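# Move ball to other post's cup, re-seat frame

## Task

Carry the ball into the cup on the other post, and set the frame back in its proper spot, resting on its supports.

## Robot and tools

SETUP. Six identical i2rt Big YAM arms, arm1 to arm6, share one scene frame: metres, origin on the floor, +z up. Each arm has six joints, a right hand (index, middle, ring finger and a thumb, four hinges each, sixteen independent motors) and a wrist camera named armN_cam_wrist. cam_high is fixed in the room. Foot poses (x, y, z; quat wxyz), each foot facing its own +x: arm1 (-0.584, +1.697, +0.828; +0.835, 0, 0, -0.550); arm2 (-1.534, +0.276, +0.786; +0.992, +0.007, -0.003, -0.128); arm3 (-1.607, -0.838, +0.799; +0.961, 0, +0.003, +0.277); arm4 (-0.255, -1.497, +0.762; +0.745, -0.005, -0.002, +0.668); arm5 (+1.305, -1.279, +0.845; +0.433, +0.003, +0.002, +0.901); arm6 (+1.396, +1.089, +0.761; +0.462, +0.001, -0.002, -0.887). Reach is about 1.06 m from the joint1 axis.

JOINTS (radians, absolute). joint1_rad -2.879..2.879, base yaw, positive counter-clockwise from above, 0 along the foot's +x. joint2_rad 0..3.141 shoulder, 0 = upper arm back and level, positive raises then swings forward. joint3_rad 0..3.019 elbow, 0 = folded, positive opens. joint4_rad -1.692..1.57 hand pitch, positive tips fingers up. joint5_rad -1.57..1.57 sideways swing, positive to the arm's right. joint6_rad -2.094..2.094 roll, positive clockwise seen from behind. With joints 1, 5, 6 at 0 and the hand level and forward, the palm is up and thumb on the right; roll alone cannot make the palm face down.

HAND. Each hinge key (hand_index_mcp/abd/pip/dip, likewise middle and ring, hand_thumb_cmc/axl/mcp/ipl) is an absolute goal on a -1..+1 scale between its two stops; moving toward -1 curls toward the palm. Straight values: finger mcp +0.75, abd 0.00, pip +0.58, dip +0.70; thumb cmc +0.71 (flat beside palm; toward -1 swings it in front of the palm), axl +0.68, mcp +0.23, ipl +0.17. hand_current_limit (-1..1) caps every motor from 0 to 550 mA; hand_speed (-0.96..1) sets set-point speed as (n+1)/2 of 8.5 rad/s. They start at +0.4 and -0.6. Omitted keys keep their goals, so a grip holds; sending a hinge its current reading loosens it. Grip force grows with how far the goal lies past the object's surface. Hand-point axes: +z out along the fingers, +x across the palm away from the thumb, +y out of the palm face (palm at y = -0.062, back at y = -0.12). Fingertips reach about 0.139 m beyond the knuckles at z = -0.017. A rigid camera mast sits on the palm side near the wrist (x +0.05..+0.10, z -0.16..-0.11, to y +0.06) and can collide.

TOOL move. Arguments: arm1..arm6 (each optional, one object per robot) and cameras (list of names, or ["all"], or [] for none; omitted means all only when no action is given). Inside a robot's object: joints (dict of absolute targets by key), target (one list of 7 numbers [x, y, z, qw, qx, qy, qz]: an absolute hand-point pose in the scene frame, metres, reached along a straight line starting at the current hand_target), speed (0.002..0.5 m/s, default 0.25, rotation capped at twice that in rad/s; only valid with target), min_time_s (0.1..8 s, slowest allowed duration for that robot's arm-joint moves). When target is given, joints may hold only hand keys. All motions start together; hand paths last 0.5..10 s and finish together; no action exceeds 15 s. The controller clips each step to 100 mm and 20 degrees from the measured pose, so hands lag, can overshoot speed near full stretch, and often end a centimetre or more off. Unknown keys make the call invalid; out-of-range values get it refused, and a refusal skips the rest of that reply's move, wait and finished_scene calls. A move with no action reports every robot fully plus images and the scene number.

TOOL wait: seconds 0..10, cameras as in move. TOOL zoom_image: camera name and region [x0, y0, x1, y1] in pixels, origin top-left, at most 504 by 504, only from the latest images. Wrist images are 672x504 fisheye; cam_high is 896x504. TOOL finished_scene: scene = current scene number; ends it irreversibly, so the ball and frame must stay in place unaided.

RESULTS. The move line gives per robot done or its worst status. joint_status/hand_status words: done; off_target (resting away, may still push); time_out (joints retarget near where they stood and keep pushing; on_its_own lists them; send reported positions to relax); not_followed (a safety check withheld targets; may retry later); limit_stop_at_motor_heat (resend). "joint command not followed" and "pose unreachable" mean the clearance check refused. Robots not named appear under "as last shown" with "not commanded". hand_state per motor: moving, goal, blocked, overload. Currents in mA, positive pushing toward -1. Torques in N m (numbers 3 and 4 wrap at ±28), velocities in rad/s, "within noise" when still. hand is the measured pose, hand_target the commanded one. The pictures line orders the images.

AVOID. No object knocked out of the work area or onto the floor; no dropping or releasing moving parts; no slamming into fixed or heavy things. No hard contact between robots, and no hand closing on another robot's fingers (hands and cameras may still meet despite the check). Arms keep pushing after contact and overheat: MOTOR HOT warns, OVER-TEMPERATURE FAULT drops the arm for 30-60 s. A hand motor at 495 mA or more for 5 s shuts off for 10 s. Loose objects may get small random nudges.

Each tool is called after "Request:" as name([rows], argument=value, ...), one row to a line, values as JSON.

## Session

Request:
move()

Scene clock: 0.00 s.
Joint torques (N m): no reading
Heat: arm1: hottest joint1_rad 38 °C; arm2: hottest joint1_rad 40 °C; arm3: hottest joint1_rad 39 °C; arm4: hottest joint3_rad 40 °C; arm5: hottest joint6_rad 37 °C; arm6: hottest joint4_rad 35 °C.
Joint velocities: within noise
arm1.joint_positions: joint1_rad=+0.242 joint2_rad=+0.625 joint3_rad=+1.383 joint4_rad=-1.326 joint5_rad=+0.064 joint6_rad=+1.174 hand_index_mcp=+0.753 hand_index_abd=+0.000 hand_index_pip=+0.577 hand_index_dip=+0.696 hand_middle_mcp=+0.753 hand_middle_abd=+0.000 hand_middle_pip=+0.577 hand_middle_dip=+0.696 hand_ring_mcp=+0.753 hand_ring_abd=+0.000 hand_ring_pip=+0.577 hand_ring_dip=+0.696 hand_thumb_cmc=+0.714 hand_thumb_axl=+0.677 hand_thumb_mcp=+0.226 hand_thumb_ipl=+0.168 hand_current_limit=+0.400 hand_speed=-0.600
arm1.joint_status: not commanded
arm1.hand_state: goal,goal,goal,goal,goal,goal,goal,goal,goal,goal,goal,goal,goal,goal,goal,goal
arm1.index_mcp_current_ma: 0
arm1.index_abd_current_ma: 0
arm1.index_pip_current_ma: 0
arm1.index_dip_current_ma: 0
arm1.middle_mcp_current_ma: 0
arm1.middle_abd_current_ma: 0
arm1.middle_pip_current_ma: 0
arm1.middle_dip_current_ma: 0
arm1.ring_mcp_current_ma: 0
arm1.ring_abd_current_ma: 0
arm1.ring_pip_current_ma: 0
arm1.ring_dip_current_ma: 0
arm1.thumb_cmc_current_ma: 0
arm1.thumb_axl_current_ma: 0
arm1.thumb_mcp_current_ma: 0
arm1.thumb_ipl_current_ma: 0
arm1.hand_goal_index_mcp: 0.754
arm1.hand_goal_index_abd: 0.000
arm1.hand_goal_index_pip: 0.576
arm1.hand_goal_index_dip: 0.696
arm1.hand_goal_middle_mcp: 0.754
arm1.hand_goal_middle_abd: 0.000
arm1.hand_goal_middle_pip: 0.576
arm1.hand_goal_middle_dip: 0.696
arm1.hand_goal_ring_mcp: 0.754
arm1.hand_goal_ring_abd: 0.000
arm1.hand_goal_ring_pip: 0.576
arm1.hand_goal_ring_dip: 0.696
arm1.hand_goal_thumb_cmc: 0.714
arm1.hand_goal_thumb_axl: 0.678
arm1.hand_goal_thumb_mcp: 0.226
arm1.hand_goal_thumb_ipl: 0.168
arm1.hand: x=-0.5165 y=+1.4450 z=+1.3779 quat_wxyz=(+0.317, +0.842, -0.243, +0.363) (m; scene frame)
arm1.hand_target: x=-0.5182 y=+1.4472 z=+1.3911 quat_wxyz=(+0.325, +0.835, -0.241, +0.374) (m; scene frame)
arm1.hand_status: not commanded
arm2.joint_positions: joint1_rad=+0.165 joint2_rad=+0.624 joint3_rad=+1.419 joint4_rad=-1.316 joint5_rad=+0.031 joint6_rad=+1.051 hand_index_mcp=+0.753 hand_index_abd=+0.000 hand_index_pip=+0.577 hand_index_dip=+0.696 hand_middle_mcp=+0.753 hand_middle_abd=+0.000 hand_middle_pip=+0.577 hand_middle_dip=+0.696 hand_ring_mcp=+0.753 hand_ring_abd=+0.000 hand_ring_pip=+0.577 hand_ring_dip=+0.696 hand_thumb_cmc=+0.714 hand_thumb_axl=+0.677 hand_thumb_mcp=+0.226 hand_thumb_ipl=+0.168 hand_current_limit=+0.400 hand_speed=-0.600
arm2.joint_status: not commanded
arm2.hand_state: goal,goal,goal,goal,goal,goal,goal,goal,goal,goal,goal,goal,goal,goal,goal,goal
arm2.index_mcp_current_ma: 0
arm2.index_abd_current_ma: 0
arm2.index_pip_current_ma: 0
arm2.index_dip_current_ma: 0
arm2.middle_mcp_current_ma: 0
arm2.middle_abd_current_ma: 0
arm2.middle_pip_current_ma: 0
arm2.middle_dip_current_ma: 0
arm2.ring_mcp_current_ma: 0
arm2.ring_abd_current_ma: 0
arm2.ring_pip_current_ma: 0
arm2.ring_dip_current_ma: 0
arm2.thumb_cmc_current_ma: 0
arm2.thumb_axl_current_ma: 0
arm2.thumb_mcp_current_ma: 0
arm2.thumb_ipl_current_ma: 0
arm2.hand_goal_index_mcp: 0.754
arm2.hand_goal_index_abd: 0.000
arm2.hand_goal_index_pip: 0.576
arm2.hand_goal_index_dip: 0.696
arm2.hand_goal_middle_mcp: 0.754
arm2.hand_goal_middle_abd: 0.000
arm2.hand_goal_middle_pip: 0.576
arm2.hand_goal_middle_dip: 0.696
arm2.hand_goal_ring_mcp: 0.754
arm2.hand_goal_ring_abd: 0.000
arm2.hand_goal_ring_pip: 0.576
arm2.hand_goal_ring_dip: 0.696
arm2.hand_goal_thumb_cmc: 0.714
arm2.hand_goal_thumb_axl: 0.678
arm2.hand_goal_thumb_mcp: 0.226
arm2.hand_goal_thumb_ipl: 0.168
arm2.hand: x=-1.3027 y=+0.1560 z=+1.3636 quat_wxyz=(+0.159, +0.846, +0.172, +0.478) (m; scene frame)
arm2.hand_target: x=-1.3060 y=+0.1562 z=+1.3727 quat_wxyz=(+0.162, +0.841, +0.171, +0.487) (m; scene frame)
arm2.hand_status: not commanded
arm3.joint_positions: joint1_rad=+0.178 joint2_rad=+0.642 joint3_rad=+1.457 joint4_rad=-1.221 joint5_rad=-0.029 joint6_rad=+1.049 hand_index_mcp=+0.753 hand_index_abd=+0.000 hand_index_pip=+0.577 hand_index_dip=+0.696 hand_middle_mcp=+0.753 hand_middle_abd=+0.000 hand_middle_pip=+0.577 hand_middle_dip=+0.696 hand_ring_mcp=+0.753 hand_ring_abd=+0.000 hand_ring_pip=+0.577 hand_ring_dip=+0.696 hand_thumb_cmc=+0.714 hand_thumb_axl=+0.677 hand_thumb_mcp=+0.226 hand_thumb_ipl=+0.168 hand_current_limit=+0.400 hand_speed=-0.600
arm3.joint_status: not commanded
arm3.hand_state: goal,goal,goal,goal,goal,goal,goal,goal,goal,goal,goal,goal,goal,goal,goal,goal
arm3.index_mcp_current_ma: 0
arm3.index_abd_current_ma: 0
arm3.index_pip_current_ma: 0
arm3.index_dip_current_ma: 0
arm3.middle_mcp_current_ma: 0
arm3.middle_abd_current_ma: 0
arm3.middle_pip_current_ma: 0
arm3.middle_dip_current_ma: 0
arm3.ring_mcp_current_ma: 0
arm3.ring_abd_current_ma: 0
arm3.ring_pip_current_ma: 0
arm3.ring_dip_current_ma: 0
arm3.thumb_cmc_current_ma: 0
arm3.thumb_axl_current_ma: 0
arm3.thumb_mcp_current_ma: 0
arm3.thumb_ipl_current_ma: 0
arm3.hand_goal_index_mcp: 0.754
arm3.hand_goal_index_abd: 0.000
arm3.hand_goal_index_pip: 0.576
arm3.hand_goal_index_dip: 0.696
arm3.hand_goal_middle_mcp: 0.754
arm3.hand_goal_middle_abd: 0.000
arm3.hand_goal_middle_pip: 0.576
arm3.hand_goal_middle_dip: 0.696
arm3.hand_goal_ring_mcp: 0.754
arm3.hand_goal_ring_abd: 0.000
arm3.hand_goal_ring_pip: 0.576
arm3.hand_goal_ring_dip: 0.696
arm3.hand_goal_thumb_cmc: 0.714
arm3.hand_goal_thumb_axl: 0.678
arm3.hand_goal_thumb_mcp: 0.226
arm3.hand_goal_thumb_ipl: 0.168
arm3.hand: x=-1.3570 y=-0.7210 z=+1.4092 quat_wxyz=(-0.073, +0.671, +0.499, +0.543) (m; scene frame)
arm3.hand_target: x=-1.3599 y=-0.7237 z=+1.4218 quat_wxyz=(-0.074, +0.665, +0.495, +0.555) (m; scene frame)
arm3.hand_status: not commanded
arm4.joint_positions: joint1_rad=-0.143 joint2_rad=+0.618 joint3_rad=+1.427 joint4_rad=-1.255 joint5_rad=+0.093 joint6_rad=+1.062 hand_index_mcp=+0.753 hand_index_abd=+0.000 hand_index_pip=+0.577 hand_index_dip=+0.696 hand_middle_mcp=+0.753 hand_middle_abd=+0.000 hand_middle_pip=+0.577 hand_middle_dip=+0.696 hand_ring_mcp=+0.753 hand_ring_abd=+0.000 hand_ring_pip=+0.577 hand_ring_dip=+0.696 hand_thumb_cmc=+0.714 hand_thumb_axl=+0.677 hand_thumb_mcp=+0.226 hand_thumb_ipl=+0.168 hand_current_limit=+0.400 hand_speed=-0.600
arm4.joint_status: not commanded
arm4.hand_state: goal,goal,goal,goal,goal,goal,goal,goal,goal,goal,goal,goal,goal,goal,goal,goal
arm4.index_mcp_current_ma: 0
arm4.index_abd_current_ma: 0
arm4.index_pip_current_ma: 0
arm4.index_dip_current_ma: 0
arm4.middle_mcp_current_ma: 0
arm4.middle_abd_current_ma: 0
arm4.middle_pip_current_ma: 0
arm4.middle_dip_current_ma: 0
arm4.ring_mcp_current_ma: 0
arm4.ring_abd_current_ma: 0
arm4.ring_pip_current_ma: 0
arm4.ring_dip_current_ma: 0
arm4.thumb_cmc_current_ma: 0
arm4.thumb_axl_current_ma: 0
arm4.thumb_mcp_current_ma: 0
arm4.thumb_ipl_current_ma: 0
arm4.hand_goal_index_mcp: 0.754
arm4.hand_goal_index_abd: 0.000
arm4.hand_goal_index_pip: 0.576
arm4.hand_goal_index_dip: 0.696
arm4.hand_goal_middle_mcp: 0.754
arm4.hand_goal_middle_abd: 0.000
arm4.hand_goal_middle_pip: 0.576
arm4.hand_goal_middle_dip: 0.696
arm4.hand_goal_ring_mcp: 0.754
arm4.hand_goal_ring_abd: 0.000
arm4.hand_goal_ring_pip: 0.576
arm4.hand_goal_ring_dip: 0.696
arm4.hand_goal_thumb_cmc: 0.714
arm4.hand_goal_thumb_axl: 0.678
arm4.hand_goal_thumb_mcp: 0.226
arm4.hand_goal_thumb_ipl: 0.168
arm4.hand: x=-0.1022 y=-1.2847 z=+1.3607 quat_wxyz=(-0.169, +0.534, +0.656, +0.506) (m; scene frame)
arm4.hand_target: x=-0.1033 y=-1.2881 z=+1.3737 quat_wxyz=(-0.174, +0.529, +0.650, +0.517) (m; scene frame)
arm4.hand_status: not commanded
arm5.joint_positions: joint1_rad=-0.333 joint2_rad=+0.613 joint3_rad=+1.436 joint4_rad=-1.286 joint5_rad=+0.049 joint6_rad=+1.098 hand_index_mcp=+0.753 hand_index_abd=+0.000 hand_index_pip=+0.577 hand_index_dip=+0.696 hand_middle_mcp=+0.753 hand_middle_abd=+0.000 hand_middle_pip=+0.577 hand_middle_dip=+0.696 hand_ring_mcp=+0.753 hand_ring_abd=+0.000 hand_ring_pip=+0.577 hand_ring_dip=+0.696 hand_thumb_cmc=+0.714 hand_thumb_axl=+0.677 hand_thumb_mcp=+0.226 hand_thumb_ipl=+0.168 hand_current_limit=+0.400 hand_speed=-0.600
arm5.joint_status: not commanded
arm5.hand_state: goal,goal,goal,goal,goal,goal,goal,goal,goal,goal,goal,goal,goal,goal,goal,goal
arm5.index_mcp_current_ma: 0
arm5.index_abd_current_ma: 0
arm5.index_pip_current_ma: 0
arm5.index_dip_current_ma: 0
arm5.middle_mcp_current_ma: 0
arm5.middle_abd_current_ma: 0
arm5.middle_pip_current_ma: 0
arm5.middle_dip_current_ma: 0
arm5.ring_mcp_current_ma: 0
arm5.ring_abd_current_ma: 0
arm5.ring_pip_current_ma: 0
arm5.ring_dip_current_ma: 0
arm5.thumb_cmc_current_ma: 0
arm5.thumb_axl_current_ma: 0
arm5.thumb_mcp_current_ma: 0
arm5.thumb_ipl_current_ma: 0
arm5.hand_goal_index_mcp: 0.754
arm5.hand_goal_index_abd: 0.000
arm5.hand_goal_index_pip: 0.576
arm5.hand_goal_index_dip: 0.696
arm5.hand_goal_middle_mcp: 0.754
arm5.hand_goal_middle_abd: 0.000
arm5.hand_goal_middle_pip: 0.576
arm5.hand_goal_middle_dip: 0.696
arm5.hand_goal_ring_mcp: 0.754
arm5.hand_goal_ring_abd: 0.000
arm5.hand_goal_ring_pip: 0.576
arm5.hand_goal_ring_dip: 0.696
arm5.hand_goal_thumb_cmc: 0.714
arm5.hand_goal_thumb_axl: 0.678
arm5.hand_goal_thumb_mcp: 0.226
arm5.hand_goal_thumb_ipl: 0.168
arm5.hand: x=+1.3187 y=-1.0225 z=+1.4364 quat_wxyz=(-0.333, +0.328, +0.785, +0.407) (m; scene frame)
arm5.hand_target: x=+1.3201 y=-1.0260 z=+1.4464 quat_wxyz=(-0.340, +0.326, +0.779, +0.415) (m; scene frame)
arm5.hand_status: not commanded
arm6.joint_positions: joint1_rad=+0.466 joint2_rad=+0.567 joint3_rad=+1.421 joint4_rad=-1.142 joint5_rad=+0.076 joint6_rad=+1.101 hand_index_mcp=+0.753 hand_index_abd=+0.000 hand_index_pip=+0.577 hand_index_dip=+0.696 hand_middle_mcp=+0.753 hand_middle_abd=+0.000 hand_middle_pip=+0.577 hand_middle_dip=+0.696 hand_ring_mcp=+0.753 hand_ring_abd=+0.000 hand_ring_pip=+0.577 hand_ring_dip=+0.696 hand_thumb_cmc=+0.714 hand_thumb_axl=+0.677 hand_thumb_mcp=+0.226 hand_thumb_ipl=+0.168 hand_current_limit=+0.400 hand_speed=-0.600
arm6.joint_status: not commanded
arm6.hand_state: goal,goal,goal,goal,goal,goal,goal,goal,goal,goal,goal,goal,goal,goal,goal,goal
arm6.index_mcp_current_ma: 0
arm6.index_abd_current_ma: 0
arm6.index_pip_current_ma: 0
arm6.index_dip_current_ma: 0
arm6.middle_mcp_current_ma: 0
arm6.middle_abd_current_ma: 0
arm6.middle_pip_current_ma: 0
arm6.middle_dip_current_ma: 0
arm6.ring_mcp_current_ma: 0
arm6.ring_abd_current_ma: 0
arm6.ring_pip_current_ma: 0
arm6.ring_dip_current_ma: 0
arm6.thumb_cmc_current_ma: 0
arm6.thumb_axl_current_ma: 0
arm6.thumb_mcp_current_ma: 0
arm6.thumb_ipl_current_ma: 0
arm6.hand_goal_index_mcp: 0.754
arm6.hand_goal_index_abd: 0.000
arm6.hand_goal_index_pip: 0.576
arm6.hand_goal_index_dip: 0.696
arm6.hand_goal_middle_mcp: 0.754
arm6.hand_goal_middle_abd: 0.000
arm6.hand_goal_middle_pip: 0.576
arm6.hand_goal_middle_dip: 0.696
arm6.hand_goal_ring_mcp: 0.754
arm6.hand_goal_ring_abd: 0.000
arm6.hand_goal_ring_pip: 0.576
arm6.hand_goal_ring_dip: 0.696
arm6.hand_goal_thumb_cmc: 0.714
arm6.hand_goal_thumb_axl: 0.678
arm6.hand_goal_thumb_mcp: 0.226
arm6.hand_goal_thumb_ipl: 0.168
arm6.hand: x=+1.2618 y=+0.8816 z=+1.3896 quat_wxyz=(+0.545, +0.636, -0.486, +0.250) (m; scene frame)
arm6.hand_target: x=+1.2626 y=+0.8870 z=+1.4027 quat_wxyz=(+0.555, +0.628, -0.481, +0.256) (m; scene frame)
arm6.hand_status: not commanded
pictures: arm1_cam_wrist, arm2_cam_wrist, arm3_cam_wrist, arm4_cam_wrist, arm5_cam_wrist, arm6_cam_wrist, cam_high

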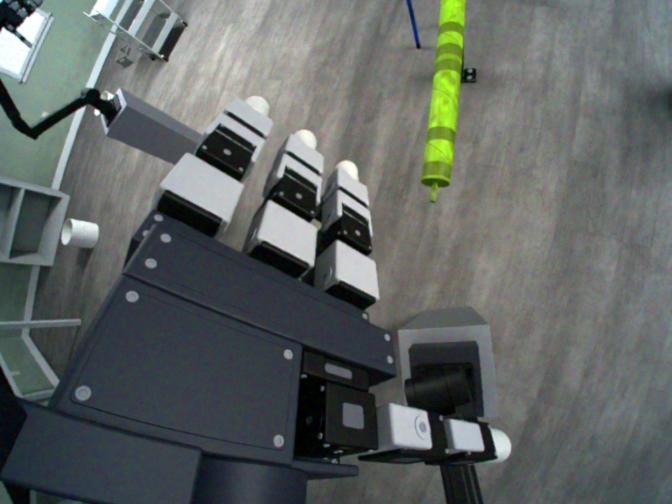

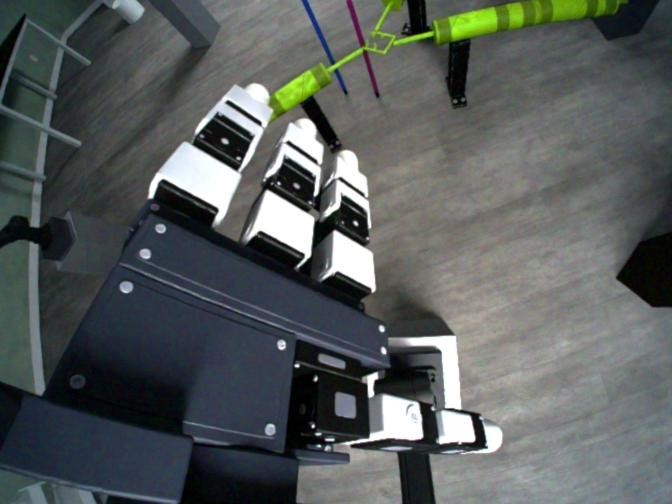

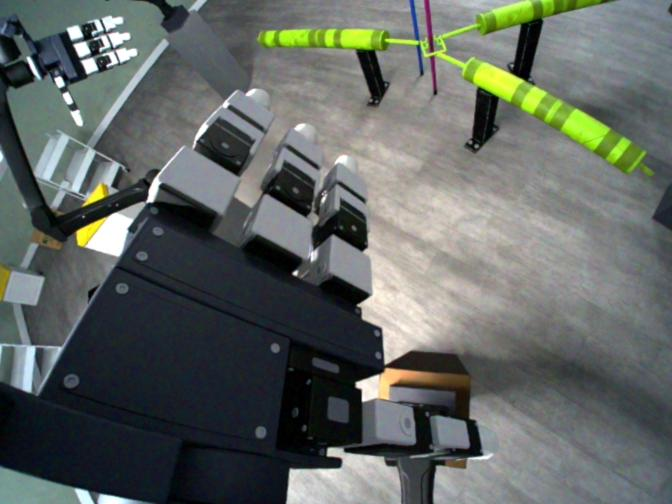

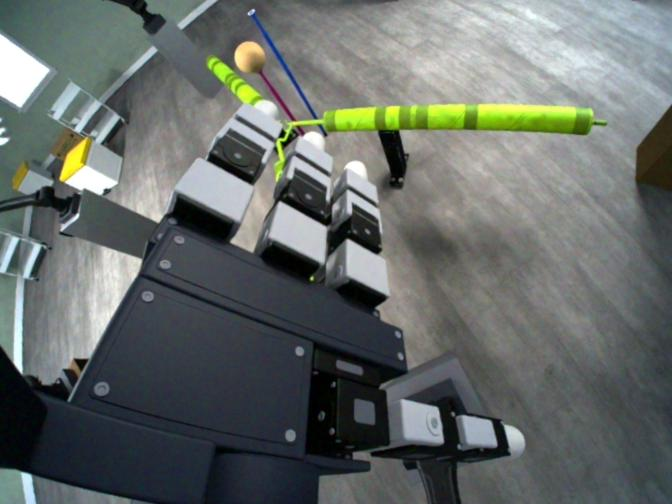

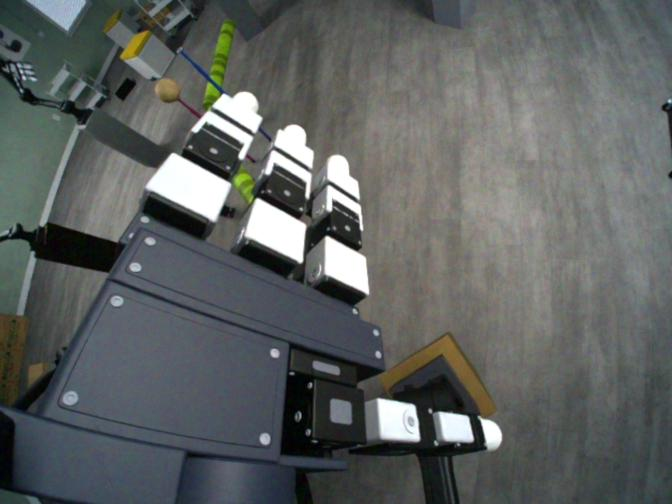

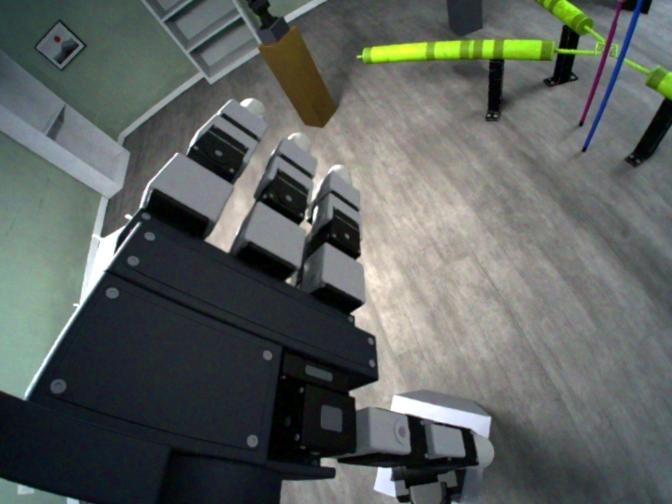

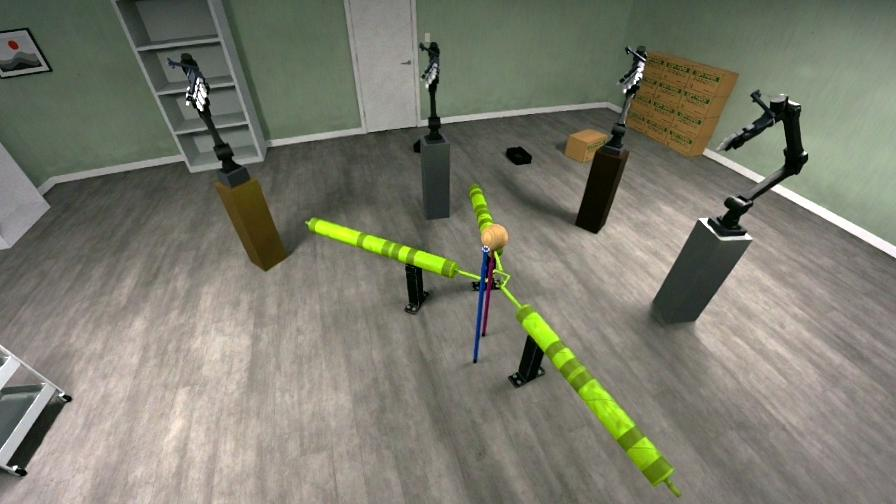

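Request:
zoom_image(camera="cam_high", region=[400, 180, 620, 400])

Request:
zoom_image(camera="cam_high", region=[460, 210, 540, 310])

Request:
zoom_image(camera="arm6_cam_wrist", region=[340, 0, 672, 180])

Request:
zoom_image(camera="arm3_cam_wrist", region=[250, 0, 672, 200])

Scaled by 2.291 from the camera's 896x504 image, which has a finer 1280x720 frame.

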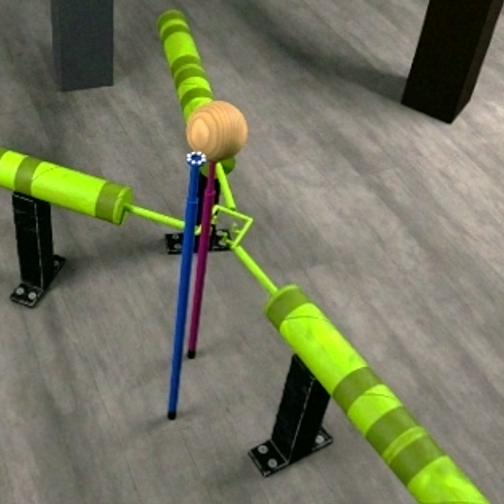

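Scaled by 5.040 from the camera's 896x504 image, which has a finer 1280x720 frame.

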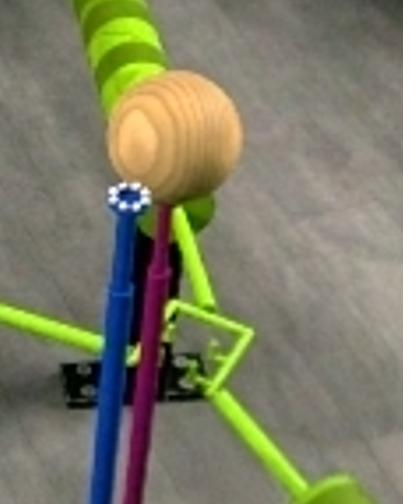

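Scaled by 1.518 from the camera's 672x504 image, which has a finer 960x720 frame.

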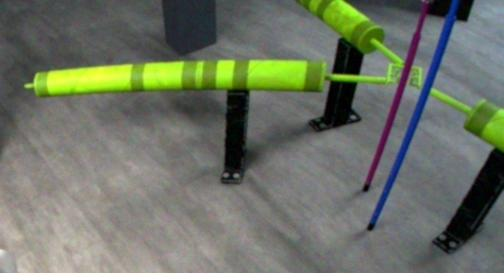

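Scaled by 1.194 from the camera's 672x504 image, which has a finer 960x720 frame.

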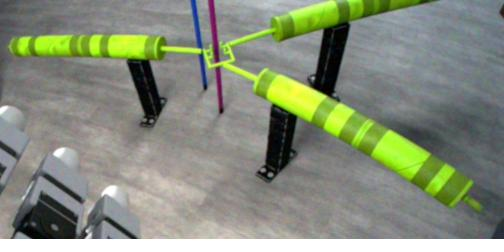

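Request:
zoom_image(camera="cam_high", region=[640, 70, 820, 270])

Request:
zoom_image(camera="cam_high", region=[560, 30, 680, 180])

Request:
zoom_image(camera="cam_high", region=[380, 30, 500, 180])

Request:
zoom_image(camera="cam_high", region=[150, 40, 290, 210])

Scaled by 2.520 from the camera's 896x504 image, which has a finer 1280x720 frame.

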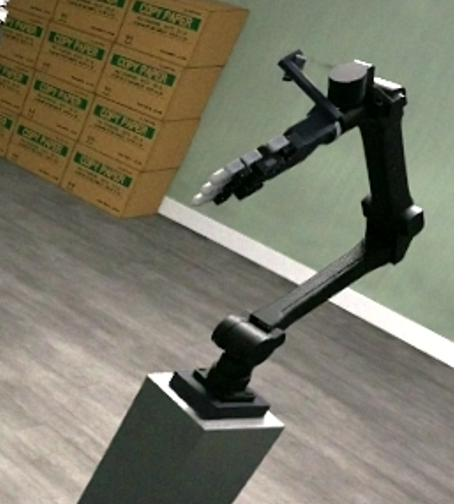

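Scaled by 3.360 from the camera's 896x504 image, which has a finer 1280x720 frame.

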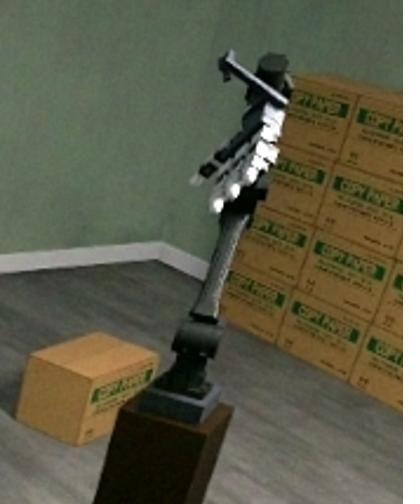

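Scaled by 3.360 from the camera's 896x504 image, which has a finer 1280x720 frame.

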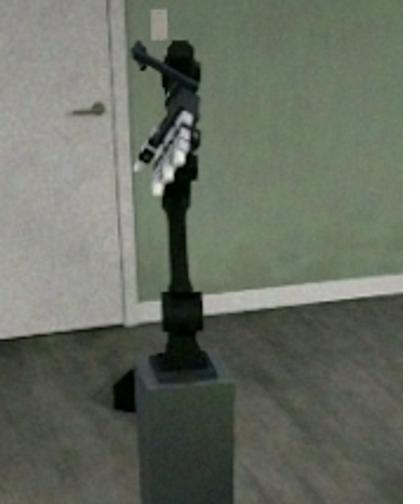

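Scaled by 2.965 from the camera's 896x504 image, which has a finer 1280x720 frame.

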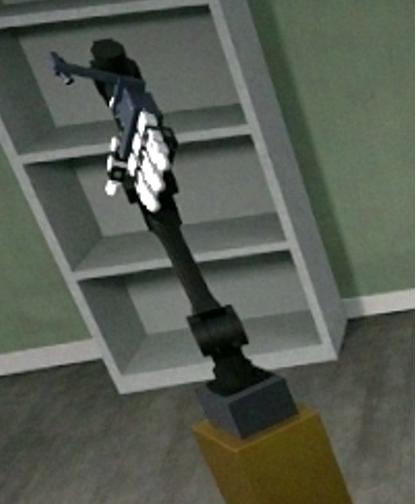

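Request:
move(arm2={"joints": {"joint1_rad": 0.105, "joint2_rad": 2.2, "joint3_rad": 1.9, "joint4_rad": 0.1, "joint5_rad": 0.0, "joint6_rad": 1.57}, "min_time_s": 3}, arm3={"joints": {"joint1_rad": -0.054, "joint2_rad": 2.2, "joint3_rad": 1.9, "joint4_rad": 0.1, "joint5_rad": 0.0, "joint6_rad": 1.57}, "min_time_s": 3}, arm6={"joints": {"joint1_rad": -0.33, "joint2_rad": 2.2, "joint3_rad": 1.9, "joint4_rad": 0.1, "joint5_rad": 0.0, "joint6_rad": 1.57}, "min_time_s": 3}, cameras=["all"])

Scene clock: 107.87 s.
Joint torques (N m): arm1=[-1.32 2.55 9.76 2.35 0.09 -0.01] | arm2=[-2.2 -20.48 14.8 3.06 -0.1 0.16] | arm3=[-0.79 -23.36 12.98 3.37 0.16 0.08] | arm4=[-0.32 1.73 10.04 2.45 0.11 -0.11] | arm5=[0.44 0.79 10.37 3.02 0.07 -0.07] | arm6=[1.79 -23.94 14 2.84 -0.23 0.26]
Heat: arm1: hottest joint1_rad 36 °C; arm2: hottest joint1_rad 37 °C; arm3: hottest joint1_rad 37 °C; arm4: hottest joint3_rad 43 °C; arm5: hottest joint3_rad 39 °C; arm6: hottest joint3_rad 38 °C.
move: arm2 done; arm3 done; arm6 done
Joint velocities: within noise
arm1, arm4, arm5: as last shown
arm1.joint_positions: joint1_rad=+0.242 joint2_rad=+0.625 joint3_rad=+1.383 joint4_rad=-1.326 joint5_rad=+0.064 joint6_rad=+1.174 hand_index_mcp=+0.754 hand_index_abd=+0.000 hand_index_pip=+0.577 hand_index_dip=+0.696 hand_middle_mcp=+0.754 hand_middle_abd=+0.000 hand_middle_pip=+0.577 hand_middle_dip=+0.696 hand_ring_mcp=+0.754 hand_ring_abd=+0.000 hand_ring_pip=+0.577 hand_ring_dip=+0.696 hand_thumb_cmc=+0.714 hand_thumb_axl=+0.677 hand_thumb_mcp=+0.226 hand_thumb_ipl=+0.168 hand_current_limit=+0.400 hand_speed=-0.600
arm2.joint_positions: joint1_rad=+0.113 joint2_rad=+2.189 joint3_rad=+1.853 joint4_rad=+0.083 joint5_rad=+0.002 joint6_rad=+1.556 hand_index_mcp=+0.756 hand_index_abd=+0.002 hand_index_pip=+0.577 hand_index_dip=+0.696 hand_middle_mcp=+0.756 hand_middle_abd=+0.002 hand_middle_pip=+0.577 hand_middle_dip=+0.696 hand_ring_mcp=+0.756 hand_ring_abd=+0.002 hand_ring_pip=+0.577 hand_ring_dip=+0.696 hand_thumb_cmc=+0.715 hand_thumb_axl=+0.677 hand_thumb_mcp=+0.226 hand_thumb_ipl=+0.168 hand_current_limit=+0.400 hand_speed=-0.600
arm2.joint_status: all done
arm2.hand_state: goal,goal,goal,goal,goal,goal,goal,goal,goal,goal,goal,goal,goal,goal,goal,goal
arm2.index_mcp_current_ma: 3
arm2.index_abd_current_ma: 3
arm2.index_pip_current_ma: 1
arm2.index_dip_current_ma: 0
arm2.middle_mcp_current_ma: 2
arm2.middle_abd_current_ma: 3
arm2.middle_pip_current_ma: 1
arm2.middle_dip_current_ma: 0
arm2.ring_mcp_current_ma: 3
arm2.ring_abd_current_ma: 2
arm2.ring_pip_current_ma: 1
arm2.ring_dip_current_ma: 0
arm2.thumb_cmc_current_ma: 2
arm2.thumb_axl_current_ma: -1
arm2.thumb_mcp_current_ma: -1
arm2.thumb_ipl_current_ma: 0
arm2.hand_goal_index_mcp: 0.754
arm2.hand_goal_index_abd: 0.000
arm2.hand_goal_index_pip: 0.576
arm2.hand_goal_index_dip: 0.696
arm2.hand_goal_middle_mcp: 0.754
arm2.hand_goal_middle_abd: 0.000
arm2.hand_goal_middle_pip: 0.576
arm2.hand_goal_middle_dip: 0.696
arm2.hand_goal_ring_mcp: 0.754
arm2.hand_goal_ring_abd: 0.000
arm2.hand_goal_ring_pip: 0.576
arm2.hand_goal_ring_dip: 0.696
arm2.hand_goal_thumb_cmc: 0.714
arm2.hand_goal_thumb_axl: 0.678
arm2.hand_goal_thumb_mcp: 0.226
arm2.hand_goal_thumb_ipl: 0.168
arm2.hand: x=-0.6655 y=+0.0601 z=+0.9820 quat_wxyz=(+0.044, +0.786, -0.056, +0.614) (m; scene frame)
arm2.hand_target: x=-0.6561 y=+0.0520 z=+1.0032 quat_wxyz=(+0.043, +0.769, -0.063, +0.634) (m; scene frame)
arm2.hand_status: not commanded
arm3.joint_positions: joint1_rad=-0.050 joint2_rad=+2.203 joint3_rad=+1.837 joint4_rad=+0.080 joint5_rad=-0.002 joint6_rad=+1.559 hand_index_mcp=+0.756 hand_index_abd=+0.002 hand_index_pip=+0.577 hand_index_dip=+0.696 hand_middle_mcp=+0.756 hand_middle_abd=+0.002 hand_middle_pip=+0.577 hand_middle_dip=+0.696 hand_ring_mcp=+0.756 hand_ring_abd=+0.002 hand_ring_pip=+0.577 hand_ring_dip=+0.696 hand_thumb_cmc=+0.716 hand_thumb_axl=+0.677 hand_thumb_mcp=+0.226 hand_thumb_ipl=+0.168 hand_current_limit=+0.400 hand_speed=-0.600
arm3.joint_status: all done
arm3.hand_state: goal,goal,goal,goal,goal,goal,goal,goal,goal,goal,goal,goal,goal,goal,goal,goal
arm3.index_mcp_current_ma: 2
arm3.index_abd_current_ma: 2
arm3.index_pip_current_ma: 0
arm3.index_dip_current_ma: 0
arm3.middle_mcp_current_ma: 2
arm3.middle_abd_current_ma: 1
arm3.middle_pip_current_ma: 0
arm3.middle_dip_current_ma: 0
arm3.ring_mcp_current_ma: 2
arm3.ring_abd_current_ma: 1
arm3.ring_pip_current_ma: 0
arm3.ring_dip_current_ma: 0
arm3.thumb_cmc_current_ma: 1
arm3.thumb_axl_current_ma: 0
arm3.thumb_mcp_current_ma: 0
arm3.thumb_ipl_current_ma: 0
arm3.hand_goal_index_mcp: 0.754
arm3.hand_goal_index_abd: 0.000
arm3.hand_goal_index_pip: 0.576
arm3.hand_goal_index_dip: 0.696
arm3.hand_goal_middle_mcp: 0.754
arm3.hand_goal_middle_abd: 0.000
arm3.hand_goal_middle_pip: 0.576
arm3.hand_goal_middle_dip: 0.696
arm3.hand_goal_ring_mcp: 0.754
arm3.hand_goal_ring_abd: 0.000
arm3.hand_goal_ring_pip: 0.576
arm3.hand_goal_ring_dip: 0.696
arm3.hand_goal_thumb_cmc: 0.714
arm3.hand_goal_thumb_axl: 0.678
arm3.hand_goal_thumb_mcp: 0.226
arm3.hand_goal_thumb_ipl: 0.168
arm3.hand: x=-0.7894 y=-0.4767 z=+0.9617 quat_wxyz=(-0.149, +0.775, +0.208, +0.578) (m; scene frame)
arm3.hand_target: x=-0.7754 y=-0.4732 z=+1.0055 quat_wxyz=(-0.159, +0.751, +0.195, +0.610) (m; scene frame)
arm3.hand_status: not commanded
arm4.joint_positions: joint1_rad=-0.143 joint2_rad=+0.618 joint3_rad=+1.427 joint4_rad=-1.255 joint5_rad=+0.093 joint6_rad=+1.062 hand_index_mcp=+0.755 hand_index_abd=+0.000 hand_index_pip=+0.577 hand_index_dip=+0.696 hand_middle_mcp=+0.756 hand_middle_abd=+0.000 hand_middle_pip=+0.577 hand_middle_dip=+0.696 hand_ring_mcp=+0.756 hand_ring_abd=+0.000 hand_ring_pip=+0.577 hand_ring_dip=+0.696 hand_thumb_cmc=+0.716 hand_thumb_axl=+0.677 hand_thumb_mcp=+0.226 hand_thumb_ipl=+0.168 hand_current_limit=+0.400 hand_speed=-0.600
arm4.index_mcp_current_ma: 3
arm4.index_pip_current_ma: 1
arm4.middle_mcp_current_ma: 4
arm4.middle_pip_current_ma: 1
arm4.ring_mcp_current_ma: 3
arm4.ring_pip_current_ma: 1
arm4.thumb_cmc_current_ma: 3
arm4.thumb_axl_current_ma: -1
arm4.thumb_ipl_current_ma: -1
arm5.joint_positions: joint1_rad=-0.333 joint2_rad=+0.613 joint3_rad=+1.436 joint4_rad=-1.286 joint5_rad=+0.049 joint6_rad=+1.098 hand_index_mcp=+0.755 hand_index_abd=+0.000 hand_index_pip=+0.577 hand_index_dip=+0.696 hand_middle_mcp=+0.755 hand_middle_abd=+0.001 hand_middle_pip=+0.577 hand_middle_dip=+0.696 hand_ring_mcp=+0.755 hand_ring_abd=+0.001 hand_ring_pip=+0.577 hand_ring_dip=+0.696 hand_thumb_cmc=+0.715 hand_thumb_axl=+0.677 hand_thumb_mcp=+0.226 hand_thumb_ipl=+0.168 hand_current_limit=+0.400 hand_speed=-0.600
arm5.index_mcp_current_ma: 4
arm5.index_abd_current_ma: 2
arm5.index_pip_current_ma: 3
arm5.middle_mcp_current_ma: 4
arm5.middle_abd_current_ma: 2
arm5.middle_pip_current_ma: 3
arm5.ring_mcp_current_ma: 5
arm5.ring_abd_current_ma: 2
arm5.ring_pip_current_ma: 3
arm5.thumb_cmc_current_ma: 4
arm5.thumb_axl_current_ma: -3
arm5.thumb_mcp_current_ma: -1
arm5.thumb_ipl_current_ma: -2
arm6.joint_positions: joint1_rad=-0.337 joint2_rad=+2.208 joint3_rad=+1.837 joint4_rad=+0.081 joint5_rad=+0.004 joint6_rad=+1.555 hand_index_mcp=+0.755 hand_index_abd=+0.002 hand_index_pip=+0.577 hand_index_dip=+0.696 hand_middle_mcp=+0.755 hand_middle_abd=+0.002 hand_middle_pip=+0.577 hand_middle_dip=+0.696 hand_ring_mcp=+0.755 hand_ring_abd=+0.002 hand_ring_pip=+0.577 hand_ring_dip=+0.696 hand_thumb_cmc=+0.715 hand_thumb_axl=+0.677 hand_thumb_mcp=+0.226 hand_thumb_ipl=+0.168 hand_current_limit=+0.400 hand_speed=-0.600
arm6.joint_status: all done
arm6.hand_state: goal,goal,goal,goal,goal,goal,goal,goal,goal,goal,goal,goal,goal,goal,goal,goal
arm6.index_mcp_current_ma: 2
arm6.index_abd_current_ma: 3
arm6.index_pip_current_ma: 1
arm6.index_dip_current_ma: 0
arm6.middle_mcp_current_ma: 2
arm6.middle_abd_current_ma: 3
arm6.middle_pip_current_ma: 1
arm6.middle_dip_current_ma: 0
arm6.ring_mcp_current_ma: 2
arm6.ring_abd_current_ma: 4
arm6.ring_pip_current_ma: 1
arm6.ring_dip_current_ma: 0
arm6.thumb_cmc_current_ma: 3
arm6.thumb_axl_current_ma: -1
arm6.thumb_mcp_current_ma: 0
arm6.thumb_ipl_current_ma: -1
arm6.hand_goal_index_mcp: 0.754
arm6.hand_goal_index_abd: 0.000
arm6.hand_goal_index_pip: 0.576
arm6.hand_goal_index_dip: 0.696
arm6.hand_goal_middle_mcp: 0.754
arm6.hand_goal_middle_abd: 0.000
arm6.hand_goal_middle_pip: 0.576
arm6.hand_goal_middle_dip: 0.696
arm6.hand_goal_ring_mcp: 0.754
arm6.hand_goal_ring_abd: 0.000
arm6.hand_goal_ring_pip: 0.576
arm6.hand_goal_ring_dip: 0.696
arm6.hand_goal_thumb_cmc: 0.714
arm6.hand_goal_thumb_axl: 0.678
arm6.hand_goal_thumb_mcp: 0.226
arm6.hand_goal_thumb_ipl: 0.168
arm6.hand: x=+0.6232 y=+0.6405 z=+0.9233 quat_wxyz=(+0.569, +0.250, -0.763, +0.179) (m; scene frame)
arm6.hand_target: x=+0.6151 y=+0.6261 z=+0.9712 quat_wxyz=(+0.601, +0.239, -0.737, +0.198) (m; scene frame)
arm6.hand_status: not commanded
pictures: arm1_cam_wrist, arm2_cam_wrist, arm3_cam_wrist, arm4_cam_wrist, arm5_cam_wrist, arm6_cam_wrist, cam_high

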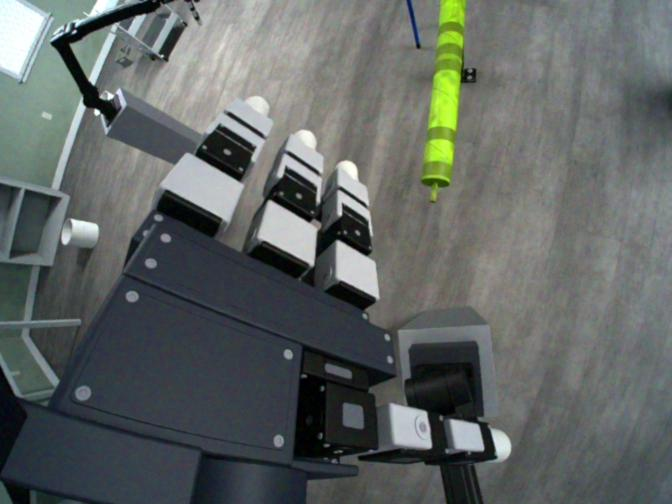

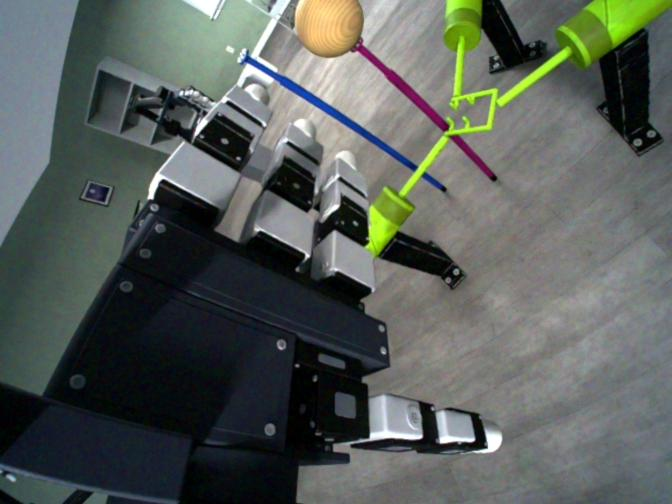

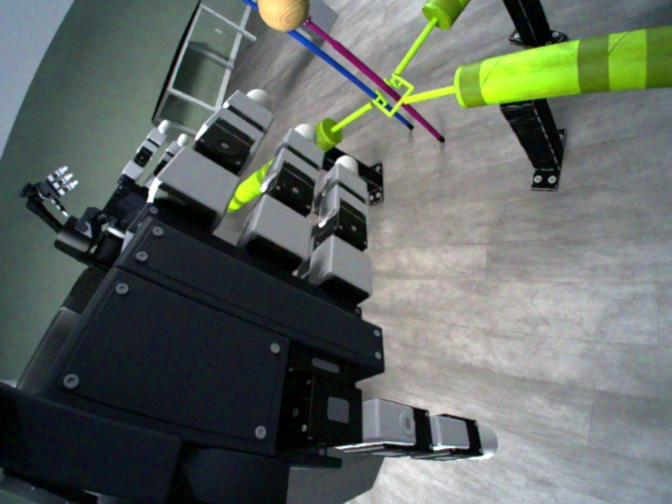

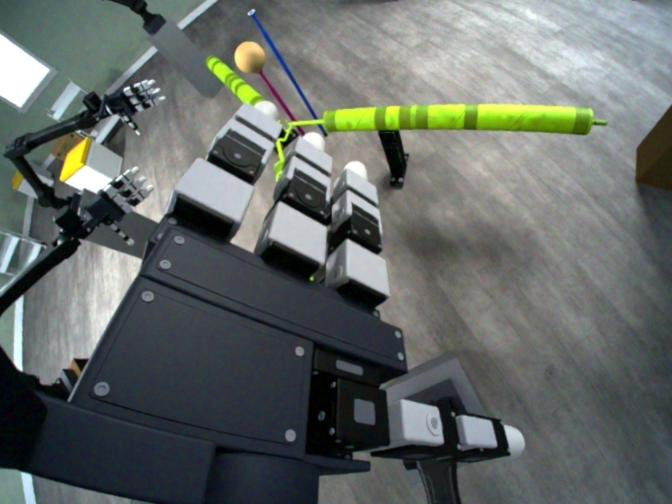

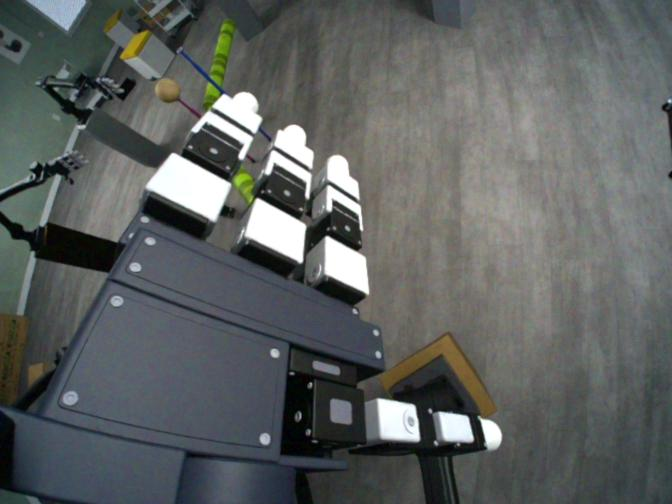

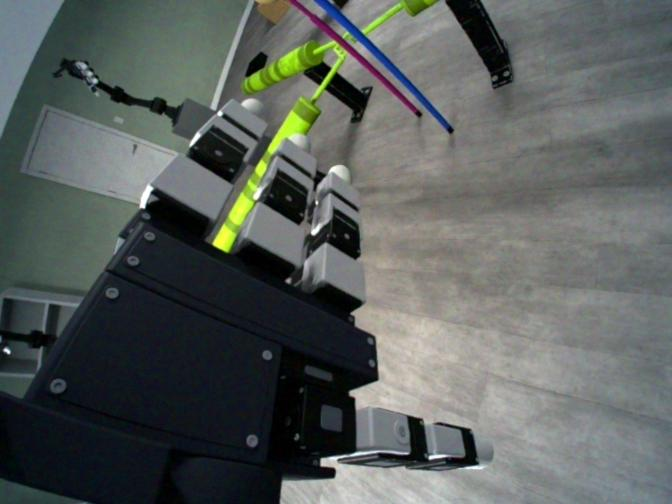

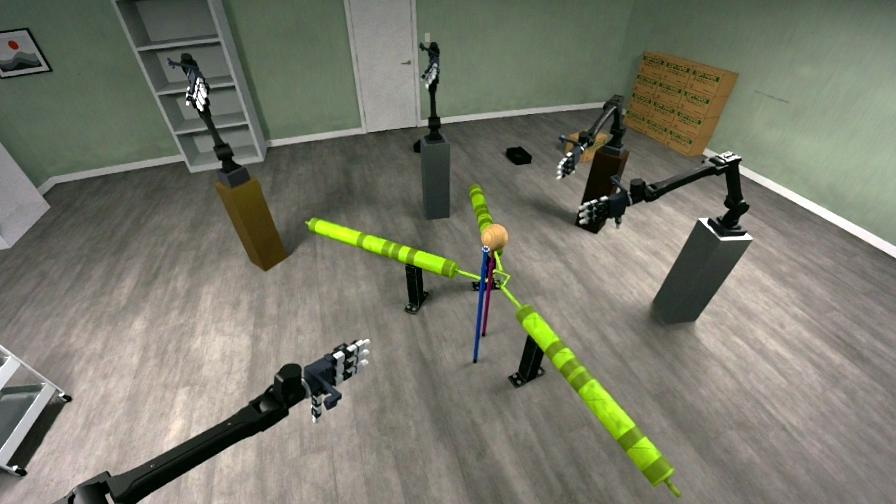

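Request:
zoom_image(camera="arm2_cam_wrist", region=[400, 40, 560, 200])

Request:
zoom_image(camera="arm3_cam_wrist", region=[350, 40, 470, 150])

Request:
zoom_image(camera="arm2_cam_wrist", region=[220, 0, 400, 140])

Scaled by 3.150 from the camera's 672x504 image, which has a finer 960x720 frame.

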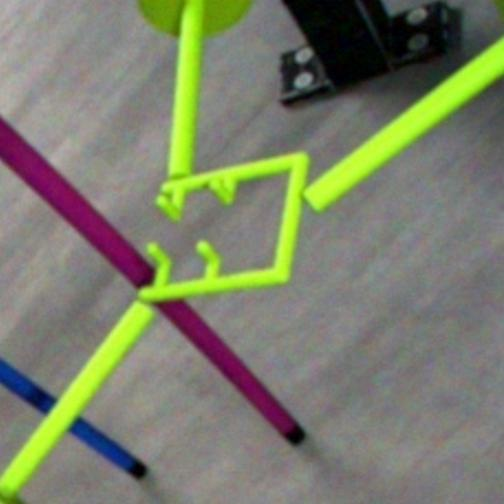

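Scaled by 4.200 from the camera's 672x504 image, which has a finer 960x720 frame.

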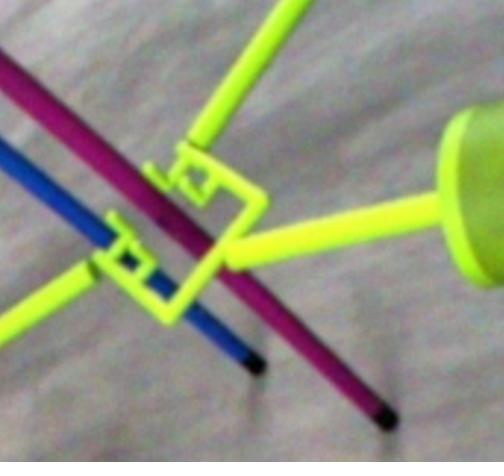

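Scaled by 2.800 from the camera's 672x504 image, which has a finer 960x720 frame.

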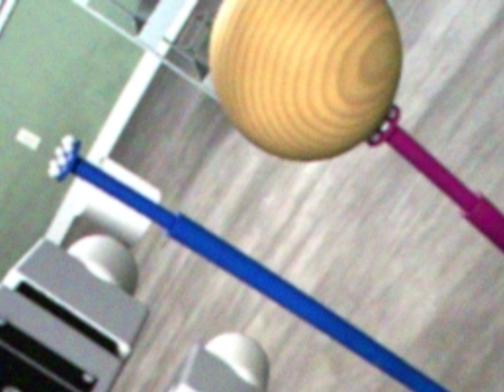

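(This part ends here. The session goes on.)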